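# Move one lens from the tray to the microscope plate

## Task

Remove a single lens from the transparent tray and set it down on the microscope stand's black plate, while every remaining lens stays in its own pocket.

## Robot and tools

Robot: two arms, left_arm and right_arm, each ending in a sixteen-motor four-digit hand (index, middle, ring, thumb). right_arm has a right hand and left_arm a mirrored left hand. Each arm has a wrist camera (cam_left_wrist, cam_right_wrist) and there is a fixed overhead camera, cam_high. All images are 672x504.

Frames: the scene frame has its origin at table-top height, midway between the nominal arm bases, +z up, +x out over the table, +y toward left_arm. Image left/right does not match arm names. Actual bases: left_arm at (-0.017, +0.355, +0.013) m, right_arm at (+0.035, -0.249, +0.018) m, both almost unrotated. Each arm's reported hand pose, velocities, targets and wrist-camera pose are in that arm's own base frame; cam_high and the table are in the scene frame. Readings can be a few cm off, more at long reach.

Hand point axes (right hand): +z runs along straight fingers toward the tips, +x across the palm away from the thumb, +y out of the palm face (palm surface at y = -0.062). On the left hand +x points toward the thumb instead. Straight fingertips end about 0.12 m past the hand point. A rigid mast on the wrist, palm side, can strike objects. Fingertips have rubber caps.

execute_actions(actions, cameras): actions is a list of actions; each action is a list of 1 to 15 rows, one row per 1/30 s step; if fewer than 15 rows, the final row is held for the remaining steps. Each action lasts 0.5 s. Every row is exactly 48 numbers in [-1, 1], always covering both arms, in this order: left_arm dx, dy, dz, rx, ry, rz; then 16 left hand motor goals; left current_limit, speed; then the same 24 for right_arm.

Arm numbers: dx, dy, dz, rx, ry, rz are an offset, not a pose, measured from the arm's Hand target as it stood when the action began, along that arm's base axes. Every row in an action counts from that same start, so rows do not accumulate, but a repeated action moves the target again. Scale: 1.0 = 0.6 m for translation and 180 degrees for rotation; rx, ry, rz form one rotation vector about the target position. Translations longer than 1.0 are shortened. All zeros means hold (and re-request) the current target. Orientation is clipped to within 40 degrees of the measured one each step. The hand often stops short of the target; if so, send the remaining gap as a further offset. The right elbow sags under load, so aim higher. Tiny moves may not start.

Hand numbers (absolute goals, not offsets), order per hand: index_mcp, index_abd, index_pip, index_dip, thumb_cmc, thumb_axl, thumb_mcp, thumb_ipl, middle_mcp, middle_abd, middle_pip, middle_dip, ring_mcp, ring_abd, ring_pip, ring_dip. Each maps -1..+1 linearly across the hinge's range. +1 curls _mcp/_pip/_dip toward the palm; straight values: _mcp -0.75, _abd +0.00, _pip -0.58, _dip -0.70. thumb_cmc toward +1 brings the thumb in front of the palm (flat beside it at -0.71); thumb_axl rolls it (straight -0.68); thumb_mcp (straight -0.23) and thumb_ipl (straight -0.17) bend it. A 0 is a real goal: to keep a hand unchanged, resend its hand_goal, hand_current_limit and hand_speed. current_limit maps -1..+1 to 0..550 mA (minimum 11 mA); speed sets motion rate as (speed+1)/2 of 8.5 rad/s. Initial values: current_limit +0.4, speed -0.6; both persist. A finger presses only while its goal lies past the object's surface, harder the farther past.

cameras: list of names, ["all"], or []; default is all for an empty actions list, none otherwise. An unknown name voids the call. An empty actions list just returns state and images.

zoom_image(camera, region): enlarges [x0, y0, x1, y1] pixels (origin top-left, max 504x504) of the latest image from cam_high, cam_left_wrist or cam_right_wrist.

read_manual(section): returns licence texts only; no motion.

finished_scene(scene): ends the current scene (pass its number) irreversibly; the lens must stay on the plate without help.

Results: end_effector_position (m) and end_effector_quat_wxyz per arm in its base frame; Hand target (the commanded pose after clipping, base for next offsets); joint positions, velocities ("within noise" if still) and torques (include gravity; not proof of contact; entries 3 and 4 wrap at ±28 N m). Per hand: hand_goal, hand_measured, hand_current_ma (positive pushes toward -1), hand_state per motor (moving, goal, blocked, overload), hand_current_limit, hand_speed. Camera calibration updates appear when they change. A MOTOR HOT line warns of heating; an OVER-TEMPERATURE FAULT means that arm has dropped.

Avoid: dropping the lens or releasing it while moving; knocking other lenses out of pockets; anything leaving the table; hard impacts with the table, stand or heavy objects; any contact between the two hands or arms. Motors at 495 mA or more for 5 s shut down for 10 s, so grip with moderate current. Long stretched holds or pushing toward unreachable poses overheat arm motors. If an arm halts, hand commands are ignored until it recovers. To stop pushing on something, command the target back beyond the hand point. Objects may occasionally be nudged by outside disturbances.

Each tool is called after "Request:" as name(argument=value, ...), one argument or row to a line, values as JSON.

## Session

Request:
execute_actions(
  actions=[],
)

Request:
zoom_image(
  camera="cam_high",
  region=[80, 240, 360, 500],
)

Scene clock: 0.00 s.
left_arm: end_effector_position=(+0.5174, +0.0245, +0.5894) hand_goal=(-0.754, +0.000, -0.576, -0.696, -0.714, -0.678, -0.226, -0.168, -0.754, +0.000, -0.576, -0.696, -0.754, +0.000, -0.576, -0.696) hand_measured=(-0.754, +0.000, -0.576, -0.696, -0.714, -0.678, -0.226, -0.168, -0.754, +0.000, -0.576, -0.696, -0.754, +0.000, -0.576, -0.696) hand_current_ma=(+0, +0, +0, +0, +0, +0, +0, +0, +0, +0, +0, +0, +0, +0, +0, +0) hand_state=(goal, goal, goal, goal, goal, goal, goal, goal, goal, goal, goal, goal, goal, goal, goal, goal) hand_current_limit=0.40 hand_speed=-0.60 end_effector_quat_wxyz=(+0.503, +0.498, +0.494, +0.506) | right_arm: end_effector_position=(+0.0851, +0.2203, +0.1260) hand_goal=(-0.754, +0.000, -0.576, -0.696, -0.714, -0.678, -0.226, -0.168, -0.754, +0.000, -0.576, -0.696, -0.754, +0.000, -0.576, -0.696) hand_measured=(-0.754, +0.000, -0.576, -0.696, -0.714, -0.678, -0.226, -0.168, -0.754, +0.000, -0.576, -0.696, -0.754, +0.000, -0.576, -0.696) hand_current_ma=(+0, +0, +0, +0, +0, +0, +0, +0, +0, +0, +0, +0, +0, +0, +0, +0) hand_state=(goal, goal, goal, goal, goal, goal, goal, goal, goal, goal, goal, goal, goal, goal, goal, goal) hand_current_limit=0.40 hand_speed=-0.60 end_effector_quat_wxyz=(+0.013, -0.161, +0.987, +0.016)
Joint positions: left_arm=[0.009 1.041 1.064 -0.005 0.01 0.007] | right_arm=[0.97 0.687 0.548 -1.39 -0.003 -0.924]
Joint velocities: within noise
Joint torques (N m): no reading
Heat: left arm: hottest elbow 38 °C; right arm: hottest elbow 34 °C.
Hand target: left_arm +0.5149, +0.0249, +0.6073; +0.509, +0.489, +0.485, +0.516 | right_arm +0.0896, +0.2288, +0.1397; +0.023, -0.163, +0.986, +0.030
camera_calibration:
cam_right_wrist: T_world_to_cam=[[0.585705, 0.810251, 0.0210516, -0.189821], [0.56517, -0.426885, 0.705941, -0.0885548], [0.580976, -0.401575, -0.707958, 0.251317], [0, 0, 0, 1]] pos_world=[0.0152187, 0.216923, 0.244432]

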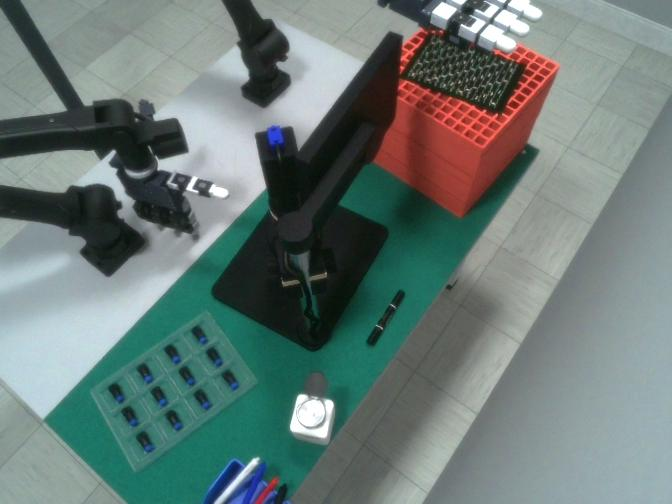

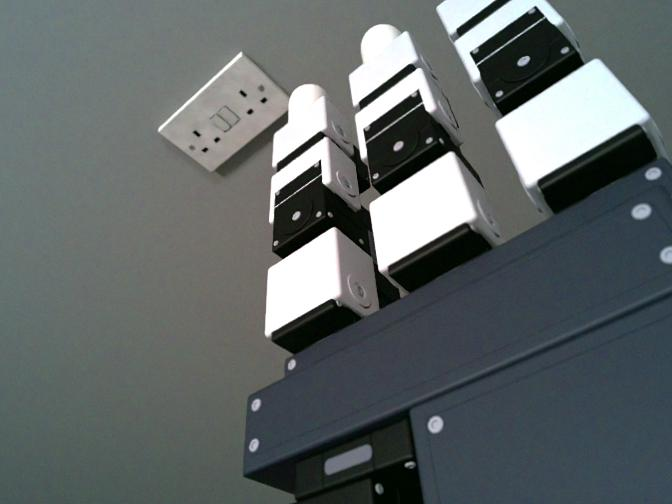

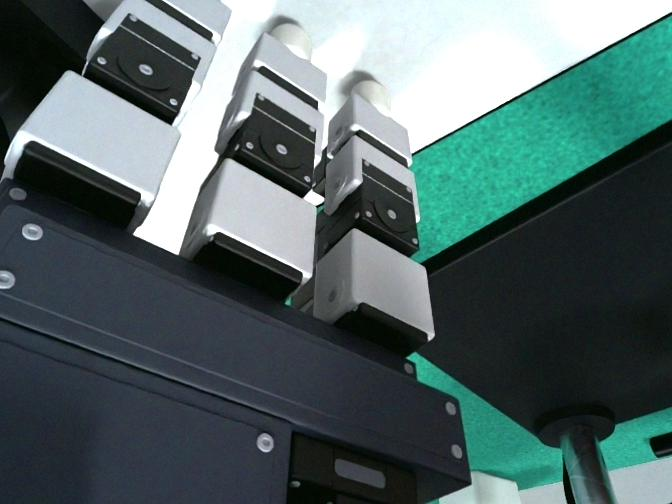

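Scaled by 1.800 from the camera's 672x504 image, which has a finer 960x720 frame.

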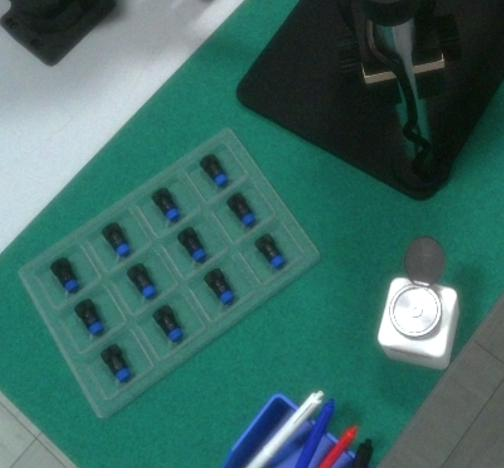

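Request:
execute_actions(
  actions=[
    [[0,0,0,0,0,0,-0.75,0,-0.58,-0.7,-0.71,-0.68,-0.23,-0.17,-0.75,0,-0.58,-0.7,-0.75,0,-0.58,-0.7,0.4,-0.6,0,0,0.08,0,0,0,-0.75,0,-0.58,-0.7,-0.71,-0.68,-0.23,-0.17,-0.75,0,-0.58,-0.7,-0.75,0,-0.58,-0.7,0.4,-0.6],[0,0,0,0,0,0,-0.75,0,-0.58,-0.7,-0.71,-0.68,-0.23,-0.17,-0.75,0,-0.58,-0.7,-0.75,0,-0.58,-0.7,0.4,-0.6,0.02,0,0.15,0,0,0,-0.75,0,-0.58,-0.7,-0.71,-0.68,-0.23,-0.17,-0.75,0,-0.58,-0.7,-0.34,0,0.88,0.17,0.4,-0.6]],
    [[0,0,0,0,0,0,-0.75,0,-0.58,-0.7,-0.71,-0.68,-0.23,-0.17,-0.75,0,-0.58,-0.7,-0.75,0,-0.58,-0.7,0.4,-0.6,0.06,-0.06,0.01,0,0.0038,-0.093,-0.75,0,-0.58,-0.7,-0.71,-0.68,-0.23,-0.17,-0.75,0,-0.58,-0.7,-0.34,0,0.88,0.17,0.4,-0.6],[0,0,0,0,0,0,-0.75,0,-0.58,-0.7,-0.71,-0.68,-0.23,-0.17,-0.75,0,-0.58,-0.7,-0.75,0,-0.58,-0.7,0.4,-0.6,0.12,-0.122,0.02,0.0007,0.0076,-0.1857,-0.75,0,-0.58,-0.7,-0.71,-0.68,-0.23,-0.17,-0.75,0,-0.58,-0.7,-0.34,0,0.88,0.17,0.4,-0.6]],
    [[0,0,0,0,0,0,-0.75,0,-0.58,-0.7,-0.71,-0.68,-0.23,-0.17,-0.75,0,-0.58,-0.7,-0.75,0,-0.58,-0.7,0.4,-0.6,0.06,-0.06,0,0,0.0038,-0.093,-0.75,0,-0.58,-0.7,-0.71,-0.68,-0.23,-0.17,-0.75,0,-0.58,-0.7,-0.34,0,0.88,0.17,0.4,-0.6],[0,0,0,0,0,0,-0.75,0,-0.58,-0.7,-0.71,-0.68,-0.23,-0.17,-0.75,0,-0.58,-0.7,-0.75,0,-0.58,-0.7,0.4,-0.6,0.12,-0.122,0,0.0007,0.0076,-0.1857,-0.75,0,-0.58,-0.7,-0.71,-0.68,-0.23,-0.17,-0.75,0,-0.58,-0.7,-0.34,0,0.88,0.17,0.4,-0.6]],
    [[0,0,0,0,0,0,-0.75,0,-0.58,-0.7,-0.71,-0.68,-0.23,-0.17,-0.75,0,-0.58,-0.7,-0.75,0,-0.58,-0.7,0.4,-0.6,0.06,-0.06,0,0,0.0038,-0.093,-0.75,0,-0.58,-0.7,-0.71,-0.68,-0.23,-0.17,-0.75,0,-0.58,-0.7,-0.34,0,0.88,0.17,0.4,-0.6],[0,0,0,0,0,0,-0.75,0,-0.58,-0.7,-0.71,-0.68,-0.23,-0.17,-0.75,0,-0.58,-0.7,-0.75,0,-0.58,-0.7,0.4,-0.6,0.12,-0.122,0,0.0007,0.0076,-0.1857,-0.75,0,-0.58,-0.7,-0.71,-0.68,-0.23,-0.17,-0.75,0,-0.58,-0.7,-0.34,0,0.88,0.17,0.4,-0.6]],
    [[0,0,0,0,0,0,-0.75,0,-0.58,-0.7,-0.71,-0.68,-0.23,-0.17,-0.75,0,-0.58,-0.7,-0.75,0,-0.58,-0.7,0.4,-0.6,0.06,-0.06,-0.03,0,0.0038,-0.093,-0.75,0,-0.58,-0.7,-0.71,-0.68,-0.23,-0.17,-0.75,0,-0.58,-0.7,-0.34,0,0.88,0.17,0.4,-0.6],[0,0,0,0,0,0,-0.75,0,-0.58,-0.7,-0.71,-0.68,-0.23,-0.17,-0.75,0,-0.58,-0.7,-0.75,0,-0.58,-0.7,0.4,-0.6,0.12,-0.122,-0.06,0.0007,0.0076,-0.1857,-0.75,0,-0.58,-0.7,-0.71,-0.68,-0.23,-0.17,-0.75,0,-0.58,-0.7,-0.34,0,0.88,0.17,0.4,-0.6]],
  ],
  cameras=["cam_high","cam_right_wrist"],
)

Request:
zoom_image(
  camera="cam_high",
  region=[150, 290, 250, 390],
)

Request:
zoom_image(
  camera="cam_right_wrist",
  region=[220, 0, 560, 227],
)

Scene clock: 34.73 s.
left_arm: end_effector_position=(+0.5174, +0.0245, +0.5894) hand_goal=(-0.750, +0.000, -0.580, -0.700, -0.710, -0.680, -0.230, -0.170, -0.750, +0.000, -0.580, -0.700, -0.750, +0.000, -0.580, -0.700) hand_measured=(-0.762, +0.000, -0.580, -0.698, -0.720, -0.678, -0.228, -0.168, -0.760, +0.000, -0.580, -0.698, -0.760, +0.000, -0.580, -0.698) hand_current_ma=(-3, +0, +0, +0, -2, +0, +0, +0, -2, +0, +0, +0, -2, +0, +0, +0) hand_state=(goal, goal, goal, goal, goal, goal, goal, goal, goal, goal, goal, goal, goal, goal, goal, goal) hand_current_limit=0.40 hand_speed=-0.60 end_effector_quat_wxyz=(+0.503, +0.498, +0.494, +0.506) | right_arm: end_effector_position=(+0.3652, -0.0617, +0.1824) hand_goal=(-0.750, +0.000, -0.580, -0.700, -0.710, -0.680, -0.230, -0.170, -0.750, +0.000, -0.580, -0.700, -0.340, +0.000, +0.880, +0.170) hand_measured=(-0.748, +0.000, -0.578, -0.698, -0.710, -0.678, -0.224, -0.168, -0.748, +0.000, -0.578, -0.698, -0.348, +0.000, +0.874, +0.168) hand_current_ma=(+1, +0, +1, +2, +0, +2, +8, +2, +2, +0, +2, +1, -7, +0, -5, -1) hand_state=(goal, goal, goal, goal, goal, goal, goal, goal, goal, goal, goal, goal, goal, goal, goal, goal) hand_current_limit=0.40 hand_speed=-0.60 end_effector_quat_wxyz=(-0.024, +0.838, +0.544, -0.022)
Joint positions: left_arm=[0.009 1.041 1.064 -0.005 0.01 0.007] | right_arm=[-0.029 1.172 0.985 -1.447 -0.015 0.389]
Joint torques (N m): left_arm=[1.61 -5.54 13.55 2.47 -0.05 0.01] | right_arm=[0.79 -5.36 11.54 0.58 0.25 0.12]
Heat: left arm: hottest elbow 46 °C; right arm: hottest elbow 37 °C.
Hand target: left_arm +0.5149, +0.0249, +0.6073; +0.509, +0.489, +0.485, +0.516 | right_arm +0.3896, -0.0640, +0.2057; +0.000, +0.843, +0.537, +0.000
Off the commanded pose: left_arm 0.018 m, 2 deg | right_arm 0.034 m, 4 deg.
camera_calibration:
cam_right_wrist: T_world_to_cam=[[0.198999, -0.978744, -0.049585, -0.082725], [-0.641716, -0.168381, 0.748231, 0.0418571], [-0.740676, -0.117078, -0.661583, 0.506995], [0, 0, 0, 1]] pos_world=[0.418841, -0.0145609, 0.299999]
Images, in order (width x height): cam_high 672x504, cam_right_wrist 672x504.

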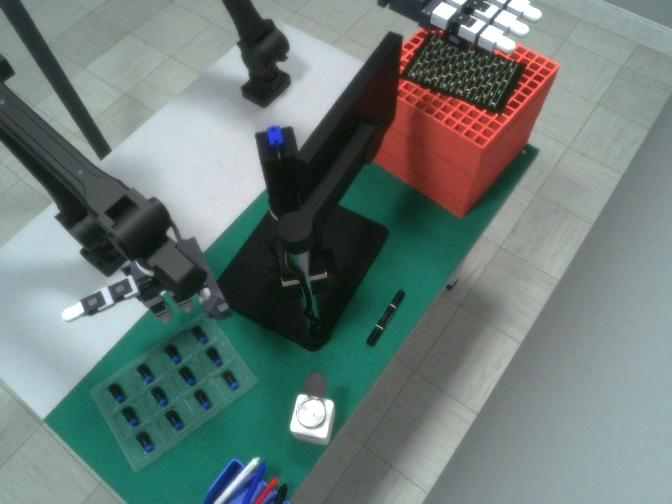

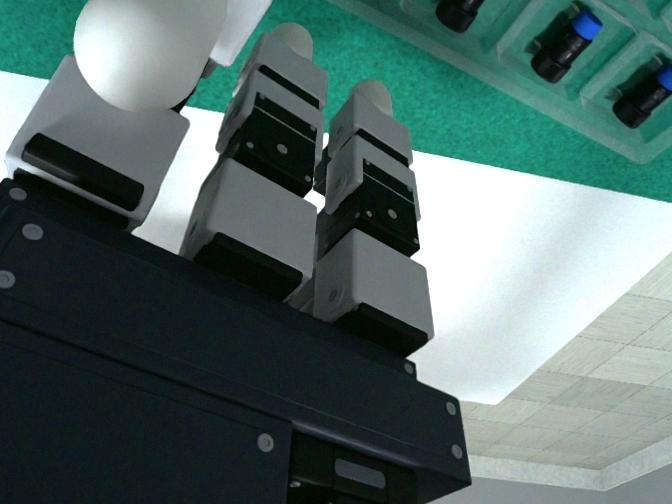

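Scaled by 5.040 from the camera's 672x504 image, which has a finer 960x720 frame.

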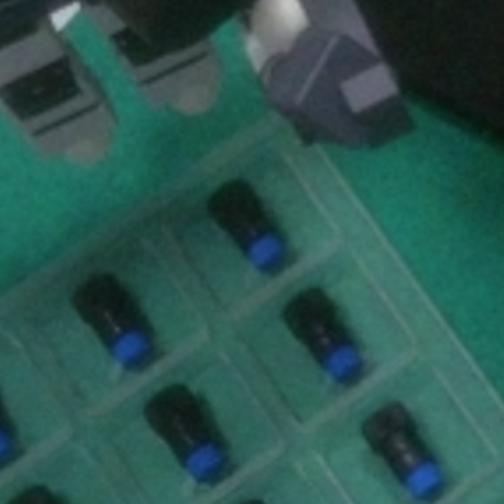

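Scaled by 1.482 from the camera's 672x504 image, which has a finer 960x720 frame.

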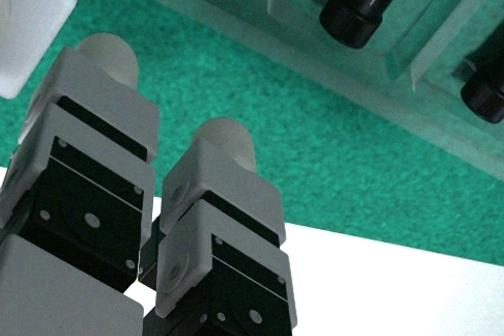

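Request:
execute_actions(
  actions=[
    [[0,0,0,0,0,0,-0.75,0,-0.58,-0.7,-0.71,-0.68,-0.23,-0.17,-0.75,0,-0.58,-0.7,-0.75,0,-0.58,-0.7,0.4,-0.6,0.006,0.009,-0.035,0,0,0.025,-0.75,0,-0.58,-0.7,-0.71,-0.68,-0.23,-0.17,-0.75,0,-0.58,-0.7,-0.34,0,0.88,0.17,0.4,-0.6],[0,0,0,0,0,0,-0.75,0,-0.58,-0.7,-0.71,-0.68,-0.23,-0.17,-0.75,0,-0.58,-0.7,-0.75,0,-0.58,-0.7,0.4,-0.6,0.013,0.018,-0.085,0,0,0.05,-0.75,0,-0.58,-0.7,-0.71,-0.68,-0.23,-0.17,-0.75,0,-0.58,-0.7,-0.34,0,0.88,0.17,0.4,-0.6]],
  ],
  cameras=["cam_high","cam_right_wrist"],
)

Request:
zoom_image(
  camera="cam_right_wrist",
  region=[220, 0, 460, 160],
)

Request:
zoom_image(
  camera="cam_high",
  region=[150, 280, 250, 380],
)

Scene clock: 42.97 s.
left_arm: end_effector_position=(+0.5174, +0.0245, +0.5894) hand_goal=(-0.750, +0.000, -0.580, -0.700, -0.710, -0.680, -0.230, -0.170, -0.750, +0.000, -0.580, -0.700, -0.750, +0.000, -0.580, -0.700) hand_measured=(-0.762, +0.000, -0.580, -0.698, -0.720, -0.678, -0.228, -0.168, -0.760, +0.000, -0.580, -0.698, -0.760, +0.000, -0.580, -0.698) hand_current_ma=(-3, +0, +0, +0, -2, +0, +0, +0, -2, +0, +0, +0, -2, +0, +0, +0) hand_state=(goal, goal, goal, goal, goal, goal, goal, goal, goal, goal, goal, goal, goal, goal, goal, goal) hand_current_limit=0.40 hand_speed=-0.60 end_effector_quat_wxyz=(+0.503, +0.498, +0.494, +0.506) | right_arm: end_effector_position=(+0.3910, -0.0541, +0.1548) hand_goal=(-0.750, +0.000, -0.580, -0.700, -0.710, -0.680, -0.230, -0.170, -0.750, +0.000, -0.580, -0.700, -0.340, +0.000, +0.880, +0.170) hand_measured=(-0.748, +0.000, -0.578, -0.698, -0.710, -0.678, -0.224, -0.168, -0.748, +0.000, -0.578, -0.698, -0.348, +0.000, +0.874, +0.168) hand_current_ma=(+1, +0, +1, +2, +0, +2, +8, +2, +1, +0, +2, +1, -7, +0, -5, -1) hand_state=(goal, goal, goal, goal, goal, goal, goal, goal, goal, goal, goal, goal, goal, goal, goal, goal) hand_current_limit=0.40 hand_speed=-0.60 end_effector_quat_wxyz=(-0.008, +0.803, +0.596, -0.005)
Joint positions: left_arm=[0.009 1.041 1.064 -0.005 0.01 0.007] | right_arm=[-0.026 1.215 0.936 -1.309 -0.006 0.268]
Joint torques (N m): left_arm=[1.67 -5.66 13.57 2.48 -0.05 0.01] | right_arm=[0.62 -6.18 7.21 0.85 0.18 -0.22]
Heat: left arm: hottest elbow 47 °C; right arm: hottest elbow 38 °C.
Hand target: left_arm +0.5149, +0.0249, +0.6073; +0.509, +0.489, +0.485, +0.516 | right_arm +0.3975, -0.0531, +0.1548; +0.000, +0.798, +0.602, +0.000
Off the commanded pose: left_arm 0.018 m, 2 deg | right_arm 0.006 m, 1 deg.
camera_calibration:
cam_right_wrist: T_world_to_cam=[[0.320582, -0.946687, -0.0317843, -0.130397], [-0.651071, -0.2446, 0.718524, 0.0845464], [-0.687992, -0.209652, -0.694775, 0.488325], [0, 0, 0, 1]] pos_world=[0.432812, -0.000387051, 0.274383]
Images, in order (width x height): cam_high 672x504, cam_right_wrist 672x504.

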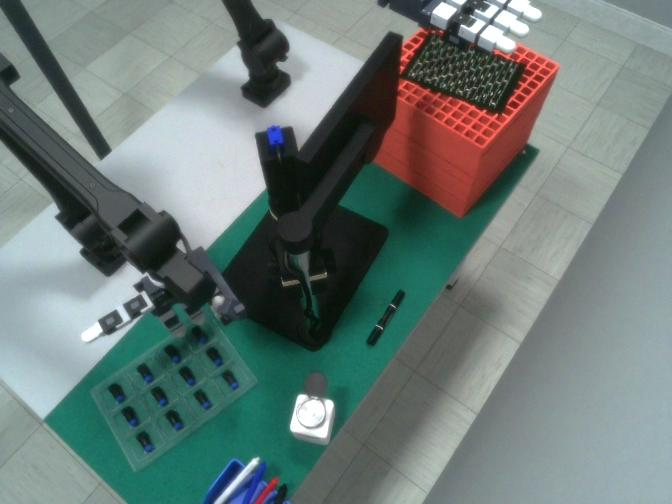

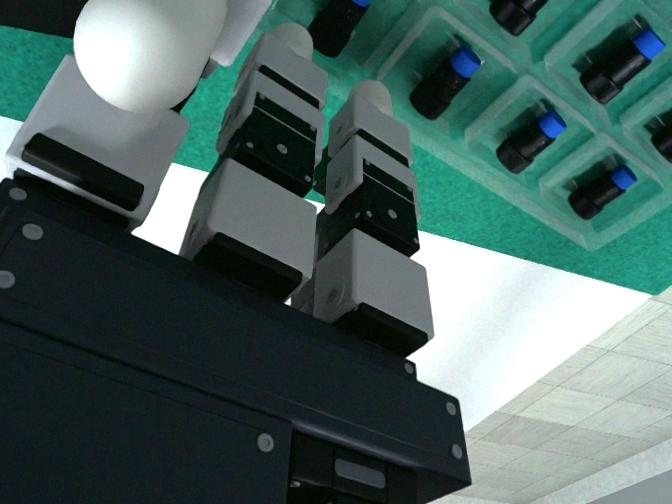

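Scaled by 2.100 from the camera's 672x504 image, which has a finer 960x720 frame.

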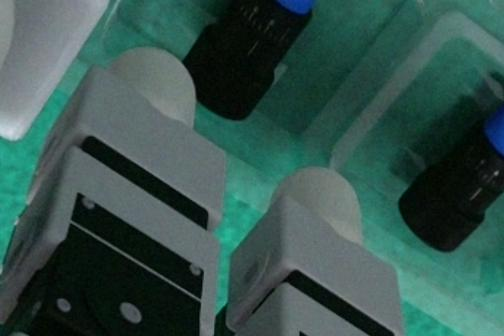

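Scaled by 5.040 from the camera's 672x504 image, which has a finer 960x720 frame.

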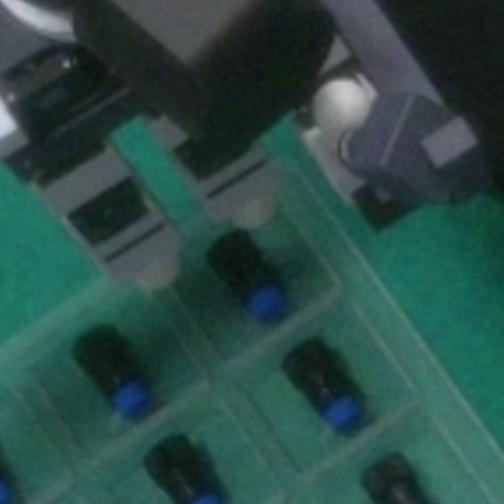

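Request:
execute_actions(
  actions=[
    [[0,0,0,0,0,0,-0.75,0,-0.58,-0.7,-0.71,-0.68,-0.23,-0.17,-0.75,0,-0.58,-0.7,-0.75,0,-0.58,-0.7,0.4,-0.6,0.0133,0.003,-0.026,0,0,0,-0.75,0.04,-0.58,-0.7,-0.71,-0.68,-0.23,-0.17,-0.75,-0.04,-0.58,-0.7,-0.34,0,0.88,0.17,0.4,-0.6]],
  ],
  cameras=["cam_high","cam_right_wrist"],
)

Request:
zoom_image(
  camera="cam_right_wrist",
  region=[220, 0, 460, 160],
)

Request:
zoom_image(
  camera="cam_high",
  region=[150, 290, 240, 380],
)

Scene clock: 50.00 s.
left_arm: end_effector_position=(+0.5174, +0.0245, +0.5894) hand_goal=(-0.750, +0.000, -0.580, -0.700, -0.710, -0.680, -0.230, -0.170, -0.750, +0.000, -0.580, -0.700, -0.750, +0.000, -0.580, -0.700) hand_measured=(-0.762, +0.000, -0.580, -0.698, -0.720, -0.678, -0.228, -0.168, -0.760, +0.000, -0.580, -0.698, -0.760, +0.000, -0.580, -0.698) hand_current_ma=(-3, +0, +0, +0, -2, +0, +0, +0, -2, +0, +0, +0, -2, +0, +0, +0) hand_state=(goal, goal, goal, goal, goal, goal, goal, goal, goal, goal, goal, goal, goal, goal, goal, goal) hand_current_limit=0.40 hand_speed=-0.60 end_effector_quat_wxyz=(+0.503, +0.498, +0.494, +0.506) | right_arm: end_effector_position=(+0.4001, -0.0535, +0.1407) hand_goal=(-0.750, +0.040, -0.580, -0.700, -0.710, -0.680, -0.230, -0.170, -0.750, -0.040, -0.580, -0.700, -0.340, +0.000, +0.880, +0.170) hand_measured=(-0.748, +0.036, -0.578, -0.698, -0.710, -0.678, -0.224, -0.168, -0.748, -0.036, -0.578, -0.698, -0.348, +0.000, +0.874, +0.168) hand_current_ma=(+1, -2, +1, +2, +0, +2, +8, +2, +1, +2, +2, +1, -7, +0, -5, -1) hand_state=(goal, goal, goal, goal, goal, goal, goal, goal, goal, goal, goal, goal, goal, goal, goal, goal) hand_current_limit=0.40 hand_speed=-0.60 end_effector_quat_wxyz=(-0.007, +0.802, +0.597, -0.003)
Joint positions: left_arm=[0.009 1.041 1.064 -0.005 0.01 0.007] | right_arm=[-0.024 1.249 0.925 -1.26 -0.006 0.268]
Joint torques (N m): left_arm=[1.61 -5.54 13.59 2.45 -0.04 0.01] | right_arm=[1.03 -6.36 6.94 0.91 0.16 -0.18]
Heat: left arm: hottest elbow 48 °C; right arm: hottest elbow 38 °C.
Hand target: left_arm +0.5149, +0.0249, +0.6073; +0.509, +0.489, +0.485, +0.516 | right_arm +0.4054, -0.0514, +0.1392; +0.000, +0.798, +0.602, +0.000
Off the commanded pose: left_arm 0.018 m, 2 deg | right_arm 0.006 m, 1 deg.
camera_calibration:
cam_right_wrist: T_world_to_cam=[[0.322876, -0.945951, -0.0304606, -0.134261], [-0.653123, -0.245989, 0.716184, 0.101825], [-0.684968, -0.211344, -0.697246, 0.483899], [0, 0, 0, 1]] pos_world=[0.441309, 0.000312328, 0.260381]
Images, in order (width x height): cam_high 672x504, cam_right_wrist 672x504.

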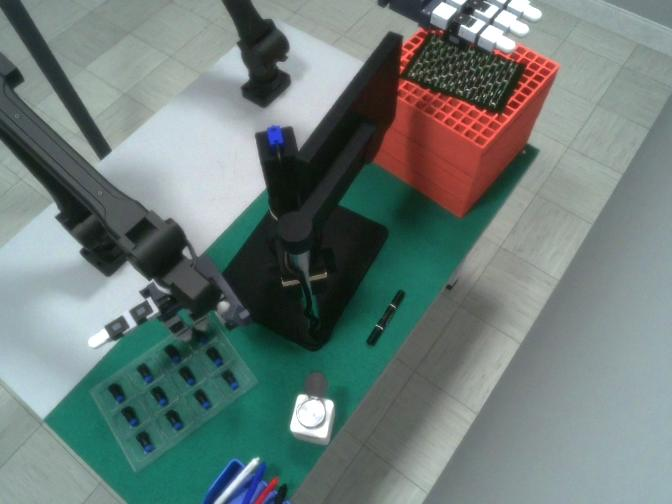

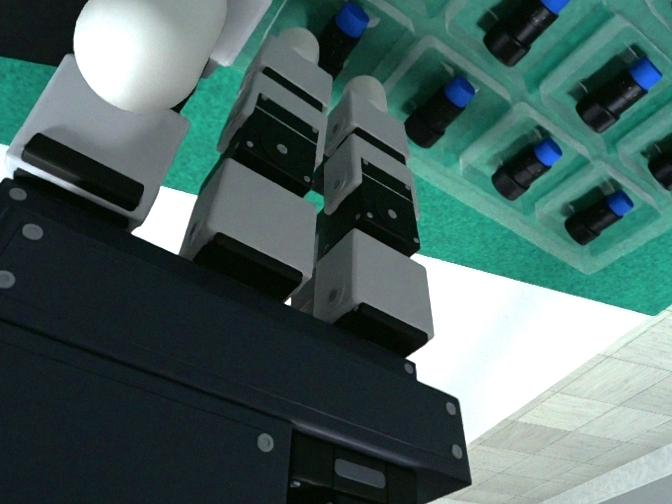

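Scaled by 2.100 from the camera's 672x504 image, which has a finer 960x720 frame.

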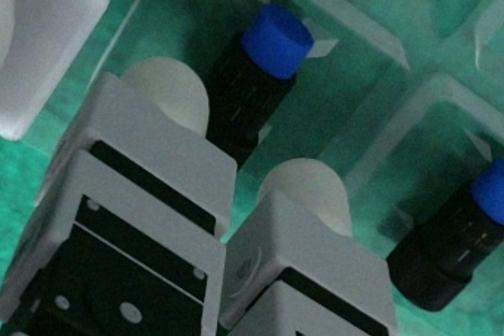

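Scaled by 5.600 from the camera's 672x504 image, which has a finer 960x720 frame.

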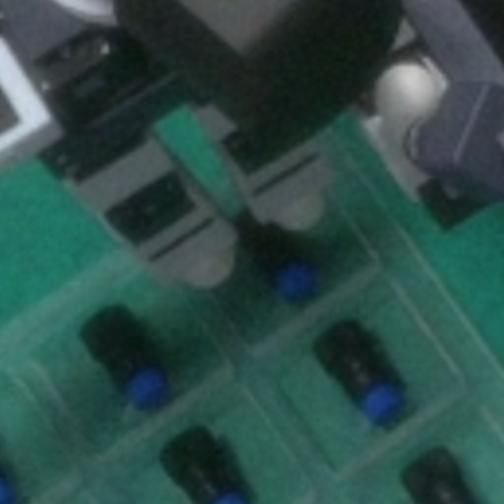

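Request:
execute_actions(
  actions=[
    [[0,0,0,0,0,0,-0.75,0,-0.58,-0.7,-0.71,-0.68,-0.23,-0.17,-0.75,0,-0.58,-0.7,-0.75,0,-0.58,-0.7,0.4,-0.6,0,0,-0.016,0,0,0,-0.75,0.04,-0.58,-0.7,-0.71,-0.68,-0.23,-0.17,-0.75,-0.04,-0.58,-0.7,-0.34,0,0.88,0.17,0.4,-0.6]],
    [[0,0,0,0,0,0,-0.75,0,-0.58,-0.7,-0.71,-0.68,-0.23,-0.17,-0.75,0,-0.58,-0.7,-0.75,0,-0.58,-0.7,0.4,-0.6,0,0,0,0,0,0,-0.75,0.15,-0.58,-0.7,-0.71,-0.68,-0.23,-0.17,-0.75,-0.15,-0.58,-0.7,-0.34,0,0.88,0.17,0.4,-0.85]],
  ],
  cameras=["cam_right_wrist"],
)

Request:
zoom_image(
  camera="cam_right_wrist",
  region=[220, 0, 460, 160],
)

Scene clock: 55.60 s.
left_arm: end_effector_position=(+0.5174, +0.0245, +0.5894) hand_goal=(-0.750, +0.000, -0.580, -0.700, -0.710, -0.680, -0.230, -0.170, -0.750, +0.000, -0.580, -0.700, -0.750, +0.000, -0.580, -0.700) hand_measured=(-0.762, +0.000, -0.580, -0.698, -0.720, -0.678, -0.228, -0.168, -0.760, +0.000, -0.580, -0.698, -0.760, +0.000, -0.580, -0.698) hand_current_ma=(-3, +0, +0, +0, -2, +0, +0, +0, -2, +0, +0, +0, -2, +0, +0, +0) hand_state=(goal, goal, goal, goal, goal, goal, goal, goal, goal, goal, goal, goal, goal, goal, goal, goal) hand_current_limit=0.40 hand_speed=-0.60 end_effector_quat_wxyz=(+0.503, +0.498, +0.494, +0.506) | right_arm: end_effector_position=(+0.4013, -0.0535, +0.1336) hand_goal=(-0.750, +0.150, -0.580, -0.700, -0.710, -0.680, -0.230, -0.170, -0.750, -0.150, -0.580, -0.700, -0.340, +0.000, +0.880, +0.170) hand_measured=(-0.748, +0.060, -0.578, -0.698, -0.710, -0.678, -0.224, -0.168, -0.748, -0.070, -0.578, -0.698, -0.348, +0.000, +0.874, +0.168) hand_current_ma=(+1, -204, +1, +2, +0, +2, +8, +2, +1, +176, +1, +1, -7, +0, -5, -1) hand_state=(goal, blocked, goal, goal, goal, goal, goal, goal, goal, blocked, goal, goal, goal, goal, goal, goal) hand_current_limit=0.40 hand_speed=-0.85 end_effector_quat_wxyz=(-0.005, +0.802, +0.597, -0.001)
Joint positions: left_arm=[0.009 1.041 1.064 -0.005 0.01 0.007] | right_arm=[-0.024 1.256 0.91 -1.232 -0.006 0.268]
Joint torques (N m): left_arm=[1.61 -5.6 13.56 2.45 -0.05 0.01] | right_arm=[0.79 -6.24 6.58 0.94 0.16 -0.19]
Heat: left arm: hottest elbow 49 °C; right arm: hottest elbow 38 °C.
Hand target: left_arm +0.5149, +0.0249, +0.6073; +0.509, +0.489, +0.485, +0.516 | right_arm +0.4054, -0.0514, +0.1295; +0.000, +0.798, +0.602, +0.000
Off the commanded pose: left_arm 0.018 m, 2 deg | right_arm 0.006 m, 1 deg.
camera_calibration:
cam_right_wrist: T_world_to_cam=[[0.32305, -0.945955, -0.02843, -0.135221], [-0.657328, -0.245892, 0.71236, 0.109849], [-0.680851, -0.21144, -0.701238, 0.478691], [0, 0, 0, 1]] pos_world=[0.441807, 0.000312366, 0.25358]
Images, in order (width x height): cam_right_wrist 672x504.

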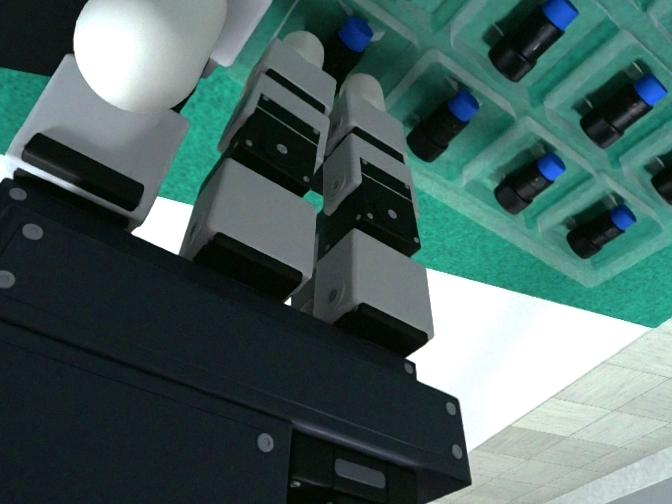

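Scaled by 2.100 from the camera's 672x504 image, which has a finer 960x720 frame.

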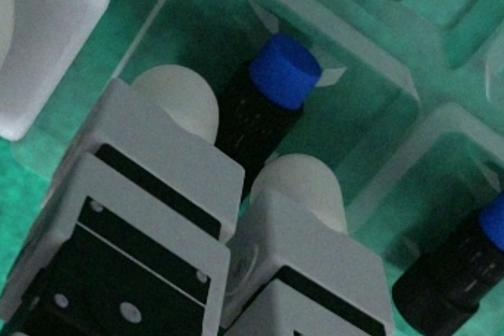

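Request:
execute_actions(
  actions=[
    [[0,0,0,0,0,0,-0.75,0,-0.58,-0.7,-0.71,-0.68,-0.23,-0.17,-0.75,0,-0.58,-0.7,-0.75,0,-0.58,-0.7,0.4,-0.6,0.02,0,0.029,0,-0.011,0,-0.75,0.16,-0.58,-0.7,-0.71,-0.68,-0.23,-0.17,-0.75,-0.16,-0.58,-0.7,-0.34,0,0.88,0.17,0.4,-0.6],[0,0,0,0,0,0,-0.75,0,-0.58,-0.7,-0.71,-0.68,-0.23,-0.17,-0.75,0,-0.58,-0.7,-0.75,0,-0.58,-0.7,0.4,-0.6,0.0417,0,0.0588,0,-0.0223,0,-0.75,0.16,-0.58,-0.7,-0.71,-0.68,-0.23,-0.17,-0.75,-0.16,-0.58,-0.7,-0.34,0,0.88,0.17,0.4,-0.6]],
    [[0,0,0,0,0,0,-0.75,0,-0.58,-0.7,-0.71,-0.68,-0.23,-0.17,-0.75,0,-0.58,-0.7,-0.75,0,-0.58,-0.7,0.4,-0.6,0,0,0.03,0,0,0,-0.75,0.16,-0.58,-0.7,-0.71,-0.68,-0.23,-0.17,-0.75,-0.16,-0.58,-0.7,-0.34,0,0.88,0.17,0.4,-0.6],[0,0,0,0,0,0,-0.75,0,-0.58,-0.7,-0.71,-0.68,-0.23,-0.17,-0.75,0,-0.58,-0.7,-0.75,0,-0.58,-0.7,0.4,-0.6,0,0,0.06,0,0,0,-0.75,0.16,-0.58,-0.7,-0.71,-0.68,-0.23,-0.17,-0.75,-0.16,-0.58,-0.7,-0.34,0,0.88,0.17,0.4,-0.6]],
  ],
  cameras=["cam_right_wrist"],
)

Request:
zoom_image(
  camera="cam_right_wrist",
  region=[220, 0, 460, 160],
)

Scene clock: 61.63 s.
left_arm: end_effector_position=(+0.5174, +0.0245, +0.5894) hand_goal=(-0.750, +0.000, -0.580, -0.700, -0.710, -0.680, -0.230, -0.170, -0.750, +0.000, -0.580, -0.700, -0.750, +0.000, -0.580, -0.700) hand_measured=(-0.762, +0.000, -0.580, -0.698, -0.720, -0.678, -0.228, -0.168, -0.760, +0.000, -0.580, -0.698, -0.760, +0.000, -0.580, -0.698) hand_current_ma=(-3, +0, +0, +0, -2, +0, +0, +0, -2, +0, +0, +0, -2, +0, +0, +0) hand_state=(goal, goal, goal, goal, goal, goal, goal, goal, goal, goal, goal, goal, goal, goal, goal, goal) hand_current_limit=0.40 hand_speed=-0.60 end_effector_quat_wxyz=(+0.503, +0.498, +0.494, +0.506) | right_arm: end_effector_position=(+0.4137, -0.0533, +0.1729) hand_goal=(-0.750, +0.160, -0.580, -0.700, -0.710, -0.680, -0.230, -0.170, -0.750, -0.160, -0.580, -0.700, -0.340, +0.000, +0.880, +0.170) hand_measured=(-0.748, +0.060, -0.578, -0.698, -0.710, -0.678, -0.224, -0.168, -0.748, -0.070, -0.578, -0.698, -0.348, +0.000, +0.874, +0.168) hand_current_ma=(+1, -236, +1, +1, +0, +2, +8, +2, +1, +205, +1, +1, -7, +0, -5, -1) hand_state=(goal, blocked, goal, goal, goal, goal, goal, goal, goal, blocked, goal, goal, goal, goal, goal, goal) hand_current_limit=0.40 hand_speed=-0.60 end_effector_quat_wxyz=(+0.003, +0.802, +0.597, +0.009)
Joint positions: left_arm=[0.009 1.041 1.064 -0.005 0.01 0.007] | right_arm=[-0.023 1.241 0.999 -1.311 -0.006 0.268]
Joint torques (N m): left_arm=[1.44 -5.54 13.59 2.45 -0.04 0] | right_arm=[0.85 -7.88 11.55 -0.42 0.12 -0.17]
Heat: left arm: hottest elbow 49 °C; right arm: hottest elbow 38 °C.
Hand target: left_arm +0.5149, +0.0249, +0.6073; +0.509, +0.489, +0.485, +0.516 | right_arm +0.4304, -0.0513, +0.2008; +0.021, +0.798, +0.602, +0.028
Off the commanded pose: left_arm 0.018 m, 2 deg | right_arm 0.033 m, 3 deg.
camera_calibration:
cam_right_wrist: T_world_to_cam=[[0.324745, -0.945601, -0.019462, -0.140196], [-0.675298, -0.246225, 0.69523, 0.100538], [-0.662203, -0.21263, -0.718523, 0.509931], [0, 0, 0, 1]] pos_world=[0.451099, 0.000612194, 0.293771]
Images, in order (width x height): cam_right_wrist 672x504.

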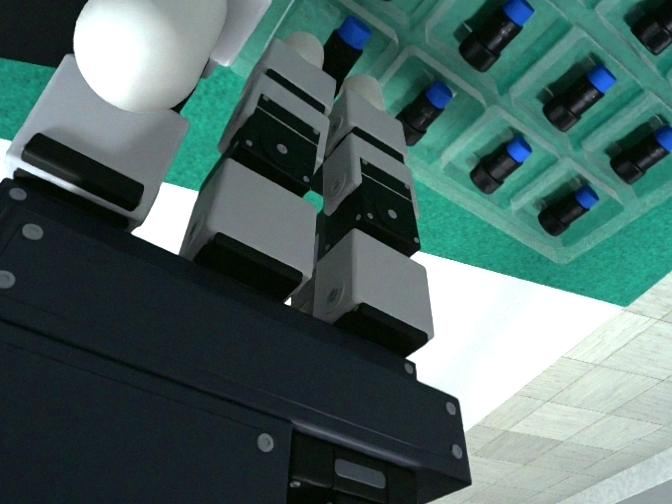

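Scaled by 2.100 from the camera's 672x504 image, which has a finer 960x720 frame.

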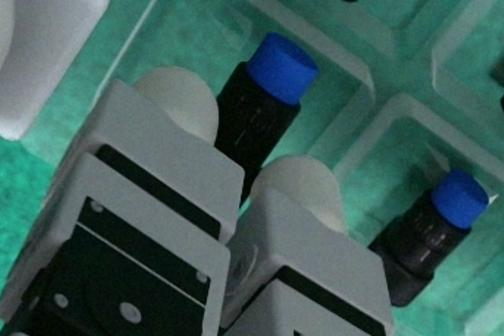

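Request:
execute_actions(
  actions=[
    [[0,0,0,0,0,0,-0.75,0,-0.58,-0.7,-0.71,-0.68,-0.23,-0.17,-0.75,0,-0.58,-0.7,-0.75,0,-0.58,-0.7,0.4,-0.6,-0.02,0.01,0.02,0.0287,0.0251,-0.061,-0.75,0.16,-0.58,-0.7,-0.71,-0.68,-0.23,-0.17,-0.75,-0.16,-0.58,-0.7,-0.34,0,0.88,0.17,0.4,-0.6],[0,0,0,0,0,0,-0.75,0,-0.58,-0.7,-0.71,-0.68,-0.23,-0.17,-0.75,0,-0.58,-0.7,-0.75,0,-0.58,-0.7,0.4,-0.6,-0.0475,0.0213,0.025,0.0575,0.0502,-0.1221,-0.75,0.16,-0.58,-0.7,-0.71,-0.68,-0.23,-0.17,-0.75,-0.16,-0.58,-0.7,-0.34,0,0.88,0.17,0.4,-0.6]],
    [[0,0,0,0,0,0,-0.75,0,-0.58,-0.7,-0.71,-0.68,-0.23,-0.17,-0.75,0,-0.58,-0.7,-0.75,0,-0.58,-0.7,0.4,-0.6,-0.024,0.01,0,0.0287,0.0251,-0.061,-0.75,0.16,-0.58,-0.7,-0.71,-0.68,-0.23,-0.17,-0.75,-0.16,-0.58,-0.7,-0.34,0,0.88,0.17,0.4,-0.6],[0,0,0,0,0,0,-0.75,0,-0.58,-0.7,-0.71,-0.68,-0.23,-0.17,-0.75,0,-0.58,-0.7,-0.75,0,-0.58,-0.7,0.4,-0.6,-0.0475,0.0213,0,0.0575,0.0502,-0.1221,-0.75,0.16,-0.58,-0.7,-0.71,-0.68,-0.23,-0.17,-0.75,-0.16,-0.58,-0.7,-0.34,0,0.88,0.17,0.4,-0.6]],
    [[0,0,0,0,0,0,-0.75,0,-0.58,-0.7,-0.71,-0.68,-0.23,-0.17,-0.75,0,-0.58,-0.7,-0.75,0,-0.58,-0.7,0.4,-0.6,-0.024,0.01,-0.01,0.0287,0.0251,-0.061,-0.75,0.16,-0.58,-0.7,-0.71,-0.68,-0.23,-0.17,-0.75,-0.16,-0.58,-0.7,-0.34,0,0.88,0.17,0.4,-0.6],[0,0,0,0,0,0,-0.75,0,-0.58,-0.7,-0.71,-0.68,-0.23,-0.17,-0.75,0,-0.58,-0.7,-0.75,0,-0.58,-0.7,0.4,-0.6,-0.0475,0.0213,-0.035,0.0575,0.0502,-0.1221,-0.75,0.16,-0.58,-0.7,-0.71,-0.68,-0.23,-0.17,-0.75,-0.16,-0.58,-0.7,-0.34,0,0.88,0.17,0.4,-0.6]],
  ],
  cameras=["cam_high","cam_right_wrist"],
)

Scene clock: 77.00 s.
left_arm: end_effector_position=(+0.5174, +0.0245, +0.5894) hand_goal=(-0.750, +0.000, -0.580, -0.700, -0.710, -0.680, -0.230, -0.170, -0.750, +0.000, -0.580, -0.700, -0.750, +0.000, -0.580, -0.700) hand_measured=(-0.762, +0.000, -0.580, -0.698, -0.720, -0.678, -0.228, -0.168, -0.760, +0.000, -0.580, -0.698, -0.760, +0.000, -0.580, -0.698) hand_current_ma=(-3, +0, +0, +0, -2, +0, +0, +0, -2, +0, +0, +0, -2, +0, +0, +0) hand_state=(goal, goal, goal, goal, goal, goal, goal, goal, goal, goal, goal, goal, goal, goal, goal, goal) hand_current_limit=0.40 hand_speed=-0.60 end_effector_quat_wxyz=(+0.503, +0.498, +0.494, +0.506) | right_arm: end_effector_position=(+0.3403, -0.0136, +0.1899) hand_goal=(-0.750, +0.160, -0.580, -0.700, -0.710, -0.680, -0.230, -0.170, -0.750, -0.160, -0.580, -0.700, -0.340, +0.000, +0.880, +0.170) hand_measured=(-0.734, +0.060, -0.574, -0.698, -0.708, -0.678, -0.224, -0.168, -0.752, -0.074, -0.582, -0.700, -0.344, +0.000, +0.874, +0.168) hand_current_ma=(+23, -235, +5, +1, +2, +2, +8, +2, -1, +193, -1, +0, -2, +0, -5, -1) hand_state=(goal, blocked, goal, goal, goal, goal, goal, goal, goal, blocked, goal, goal, goal, goal, goal, goal) hand_current_limit=0.40 hand_speed=-0.60 end_effector_quat_wxyz=(-0.299, +0.953, +0.051, -0.024)
Joint positions: left_arm=[0.009 1.041 1.064 -0.005 0.01 0.007] | right_arm=[-0.107 1.353 1.191 -1.573 -0.589 1.308]
Joint torques (N m): left_arm=[1.61 -5.6 13.57 2.5 -0.05 0.01] | right_arm=[-0.26 -8.82 8.02 0.32 -0.7 0.22]
Heat: left arm: hottest elbow 50 °C; right arm: hottest elbow 38 °C.
Hand target: left_arm +0.5149, +0.0249, +0.6073; +0.509, +0.489, +0.485, +0.516 | right_arm +0.3450, -0.0131, +0.1949; -0.300, +0.953, +0.041, -0.014
Off the commanded pose: left_arm 0.018 m, 2 deg | right_arm 0.007 m, 2 deg.
camera_calibration:
cam_right_wrist: T_world_to_cam=[[-0.761496, -0.553635, -0.337064, 0.356897], [-0.412424, 0.0126913, 0.910904, -0.0780459], [-0.500031, 0.832663, -0.237997, 0.349725], [0, 0, 0, 1]] pos_world=[0.414461, -0.0926214, 0.274623]
Images, in order (width x height): cam_high 672x504, cam_right_wrist 672x504.

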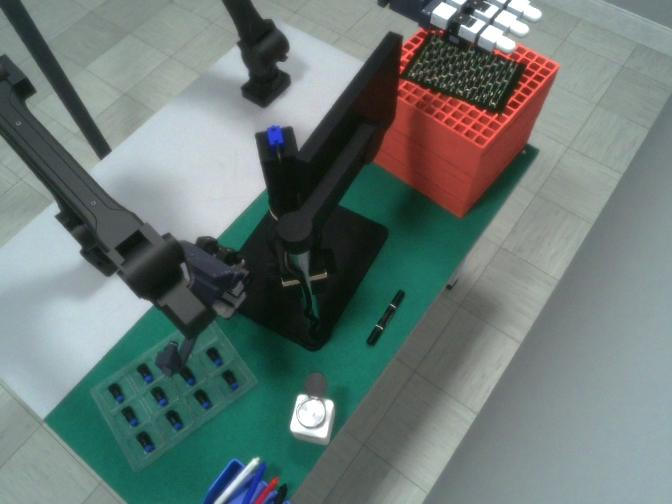

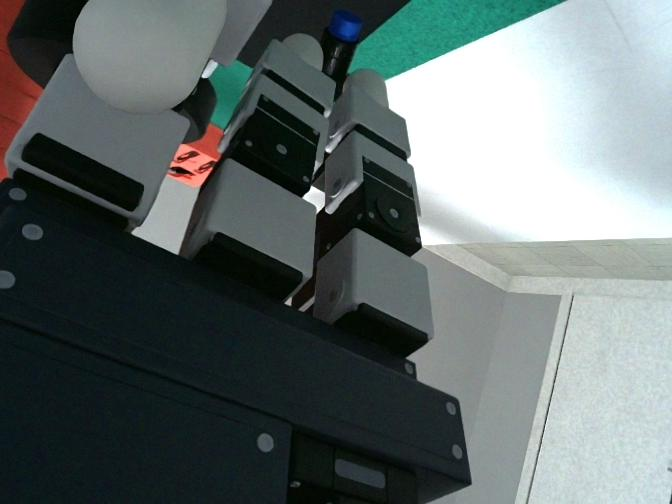

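Request:
zoom_image(
  camera="cam_right_wrist",
  region=[240, 0, 440, 133],
)

Request:
zoom_image(
  camera="cam_high",
  region=[140, 220, 340, 420],
)

Scaled by 2.520 from the camera's 672x504 image, which has a finer 960x720 frame.

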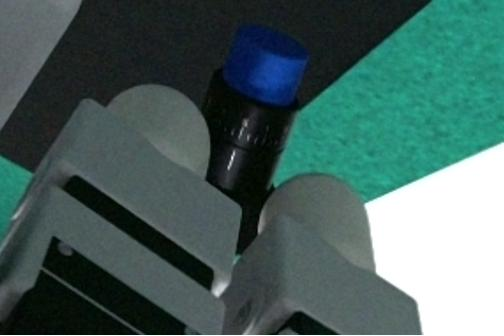

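Scaled by 2.520 from the camera's 672x504 image, which has a finer 960x720 frame.

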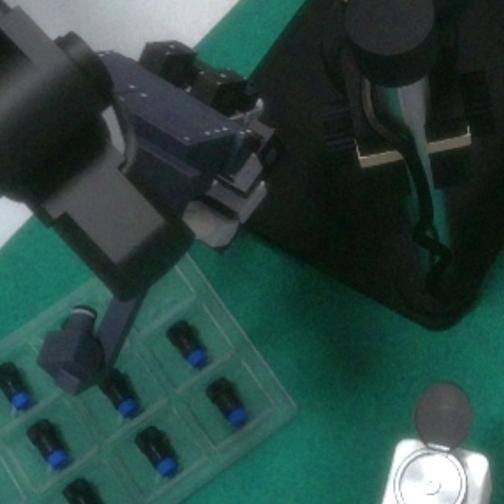

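Request:
execute_actions(
  actions=[
    [[0,0,0,0,0,0,-0.75,0,-0.58,-0.7,-0.71,-0.68,-0.23,-0.17,-0.75,0,-0.58,-0.7,-0.75,0,-0.58,-0.7,0.4,-0.6,0,0,-0.04,0,0,0,-0.75,0.16,-0.58,-0.7,-0.71,-0.68,-0.23,-0.17,-0.75,-0.16,-0.58,-0.7,-0.34,0,0.88,0.17,0.4,-0.6],[0,0,0,0,0,0,-0.75,0,-0.58,-0.7,-0.71,-0.68,-0.23,-0.17,-0.75,0,-0.58,-0.7,-0.75,0,-0.58,-0.7,0.4,-0.6,0,-0.01,-0.083,0,0,0,-0.75,0.16,-0.58,-0.7,-0.71,-0.68,-0.23,-0.17,-0.75,-0.16,-0.58,-0.7,-0.34,0,0.88,0.17,0.4,-0.6]],
    [[0,0,0,0,0,0,-0.75,0,-0.58,-0.7,-0.71,-0.68,-0.23,-0.17,-0.75,0,-0.58,-0.7,-0.75,0,-0.58,-0.7,0.4,-0.6,0,0,-0.04,0,0,0,-0.75,0.16,-0.58,-0.7,-0.71,-0.68,-0.23,-0.17,-0.75,-0.16,-0.58,-0.7,-0.34,0,0.88,0.17,0.4,-0.6],[0,0,0,0,0,0,-0.75,0,-0.58,-0.7,-0.71,-0.68,-0.23,-0.17,-0.75,0,-0.58,-0.7,-0.75,0,-0.58,-0.7,0.4,-0.6,0,0,-0.08,0,0,0,-0.75,0.16,-0.58,-0.7,-0.71,-0.68,-0.23,-0.17,-0.75,-0.16,-0.58,-0.7,-0.34,0,0.88,0.17,0.4,-0.6]],
  ],
  cameras=["cam_high","cam_right_wrist"],
)

Request:
zoom_image(
  camera="cam_right_wrist",
  region=[240, 0, 440, 133],
)

Scene clock: 95.17 s.
left_arm: end_effector_position=(+0.5174, +0.0245, +0.5894) hand_goal=(-0.750, +0.000, -0.580, -0.700, -0.710, -0.680, -0.230, -0.170, -0.750, +0.000, -0.580, -0.700, -0.750, +0.000, -0.580, -0.700) hand_measured=(-0.762, +0.000, -0.580, -0.698, -0.720, -0.678, -0.228, -0.168, -0.760, +0.000, -0.580, -0.698, -0.760, +0.000, -0.580, -0.698) hand_current_ma=(-3, +0, +0, +0, -2, +0, +0, +0, -2, +0, +0, +0, -2, +0, +0, +0) hand_state=(goal, goal, goal, goal, goal, goal, goal, goal, goal, goal, goal, goal, goal, goal, goal, goal) hand_current_limit=0.40 hand_speed=-0.60 end_effector_quat_wxyz=(+0.503, +0.498, +0.494, +0.506) | right_arm: end_effector_position=(+0.3421, -0.0174, +0.0973) hand_goal=(-0.750, +0.160, -0.580, -0.700, -0.710, -0.680, -0.230, -0.170, -0.750, -0.160, -0.580, -0.700, -0.340, +0.000, +0.880, +0.170) hand_measured=(-0.734, +0.062, -0.574, -0.698, -0.706, -0.678, -0.224, -0.168, -0.752, -0.074, -0.582, -0.700, -0.344, +0.000, +0.874, +0.168) hand_current_ma=(+23, -235, +5, +1, +2, +2, +8, +2, -1, +193, -1, +0, -2, +0, -5, -1) hand_state=(goal, blocked, goal, goal, goal, goal, goal, goal, goal, blocked, goal, goal, goal, goal, goal, goal) hand_current_limit=0.40 hand_speed=-0.60 end_effector_quat_wxyz=(-0.298, +0.953, +0.046, -0.019)
Joint positions: left_arm=[0.009 1.041 1.064 -0.005 0.01 0.007] | right_arm=[-0.118 1.425 1.01 -1.314 -0.589 1.309]
Joint torques (N m): left_arm=[1.49 -5.48 13.56 2.45 -0.05 0.01] | right_arm=[-0.5 -8.82 6.63 0.36 -0.53 -0.01]
Heat: left arm: hottest elbow 52 °C; right arm: hottest elbow 37 °C.
Hand target: left_arm +0.5149, +0.0249, +0.6073; +0.509, +0.489, +0.485, +0.516 | right_arm +0.3449, -0.0191, +0.0971; -0.300, +0.953, +0.041, -0.014
Off the commanded pose: left_arm 0.018 m, 2 deg | right_arm 0.003 m, 1 deg.
camera_calibration:
cam_right_wrist: T_world_to_cam=[[-0.766349, -0.544745, -0.340532, 0.327032], [-0.416881, 0.018373, 0.908776, 0.00895185], [-0.488794, 0.8384, -0.241174, 0.328381], [0, 0, 0, 1]] pos_world=[0.414863, -0.0973301, 0.182426]
Images, in order (width x height): cam_high 672x504, cam_right_wrist 672x504.

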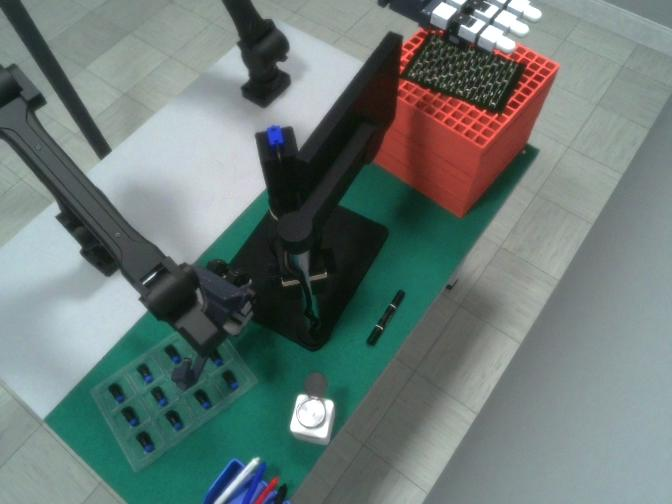

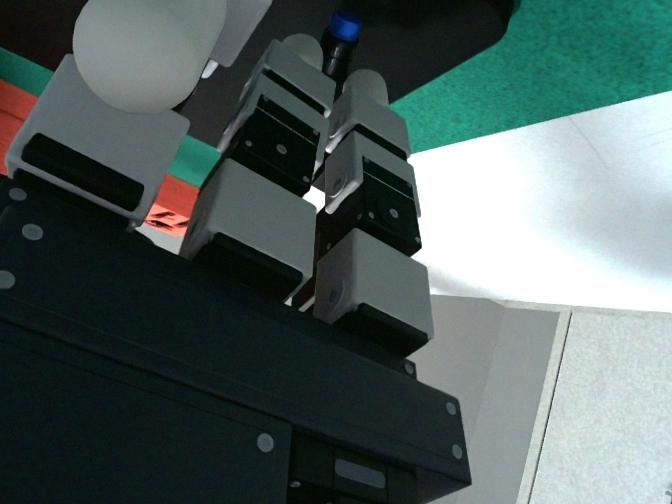

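Scaled by 2.520 from the camera's 672x504 image, which has a finer 960x720 frame.

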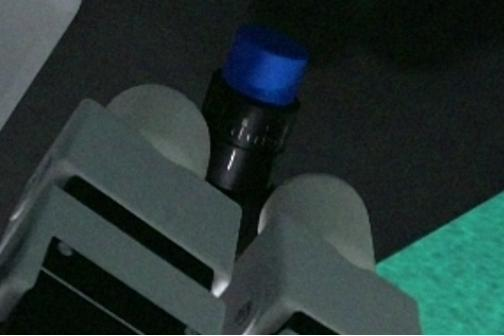

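Request:
execute_actions(
  actions=[
    [[0,0,0,0,0,0,-0.75,0,-0.58,-0.7,-0.71,-0.68,-0.23,-0.17,-0.75,0,-0.58,-0.7,-0.75,0,-0.58,-0.7,0.4,-0.6,0,0.005,-0.022,0,0,0,-0.75,0.16,-0.58,-0.7,-0.71,-0.68,-0.23,-0.17,-0.75,-0.16,-0.58,-0.7,-0.34,0,0.88,0.17,0.4,-0.6]],
    [[0,0,0,0,0,0,-0.75,0,-0.58,-0.7,-0.71,-0.68,-0.23,-0.17,-0.75,0,-0.58,-0.7,-0.75,0,-0.58,-0.7,0.4,-0.6,0,0.01,-0.018,0,0,0,-0.75,0.16,-0.58,-0.7,-0.71,-0.68,-0.23,-0.17,-0.75,-0.16,-0.58,-0.7,-0.34,0,0.88,0.17,0.4,-0.6]],
  ],
  cameras=["cam_right_wrist"],
)

Request:
zoom_image(
  camera="cam_right_wrist",
  region=[240, 0, 440, 133],
)

Scene clock: 103.60 s.
left_arm: end_effector_position=(+0.5174, +0.0245, +0.5894) hand_goal=(-0.750, +0.000, -0.580, -0.700, -0.710, -0.680, -0.230, -0.170, -0.750, +0.000, -0.580, -0.700, -0.750, +0.000, -0.580, -0.700) hand_measured=(-0.762, +0.000, -0.580, -0.698, -0.720, -0.678, -0.228, -0.168, -0.760, +0.000, -0.580, -0.698, -0.760, +0.000, -0.580, -0.698) hand_current_ma=(-3, +0, +0, +0, -2, +0, +0, +0, -2, +0, +0, +0, -2, +0, +0, +0) hand_state=(goal, goal, goal, goal, goal, goal, goal, goal, goal, goal, goal, goal, goal, goal, goal, goal) hand_current_limit=0.40 hand_speed=-0.60 end_effector_quat_wxyz=(+0.503, +0.498, +0.494, +0.506) | right_arm: end_effector_position=(+0.3456, -0.0136, +0.0789) hand_goal=(-0.750, +0.160, -0.580, -0.700, -0.710, -0.680, -0.230, -0.170, -0.750, -0.160, -0.580, -0.700, -0.340, +0.000, +0.880, +0.170) hand_measured=(-0.748, +0.072, -0.580, -0.700, -0.706, -0.678, -0.224, -0.168, -0.746, -0.080, -0.580, -0.700, -0.344, +0.000, +0.874, +0.168) hand_current_ma=(+2, -198, +0, +0, +2, +2, +8, +2, +4, +172, +0, +0, -2, +0, -5, -1) hand_state=(goal, blocked, goal, goal, goal, goal, goal, goal, goal, blocked, goal, goal, goal, goal, goal, goal) hand_current_limit=0.40 hand_speed=-0.60 end_effector_quat_wxyz=(-0.298, +0.953, +0.048, -0.009)
Joint positions: left_arm=[0.009 1.041 1.064 -0.005 0.01 0.007] | right_arm=[-0.108 1.439 0.974 -1.235 -0.594 1.323]
Joint torques (N m): left_arm=[1.61 -5.48 13.57 2.45 -0.05 0.02] | right_arm=[0.97 -8 5.85 0.55 -0.49 0.17]
Heat: left arm: hottest elbow 52 °C; right arm: hottest elbow 37 °C.
Hand target: left_arm +0.5149, +0.0249, +0.6073; +0.509, +0.489, +0.485, +0.516 | right_arm +0.3449, -0.0101, +0.0730; -0.300, +0.953, +0.041, -0.014
Off the commanded pose: left_arm 0.018 m, 2 deg | right_arm 0.007 m, 1 deg.
camera_calibration:
cam_right_wrist: T_world_to_cam=[[-0.760562, -0.54274, -0.356342, 0.324744], [-0.435219, 0.0189015, 0.900126, 0.0340577], [-0.481799, 0.839688, -0.250586, 0.320762], [0, 0, 0, 1]] pos_world=[0.416353, -0.0937322, 0.165442]
Images, in order (width x height): cam_right_wrist 672x504.

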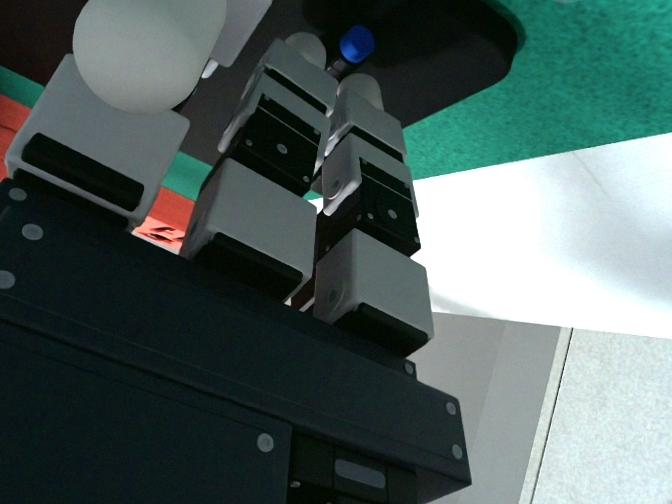

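Scaled by 2.520 from the camera's 672x504 image, which has a finer 960x720 frame.

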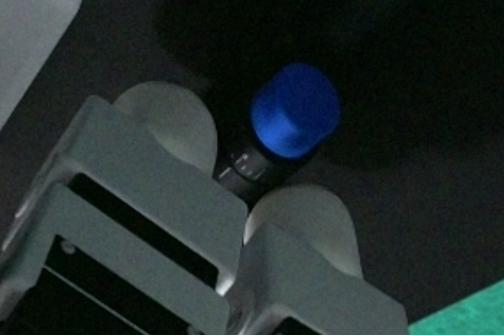

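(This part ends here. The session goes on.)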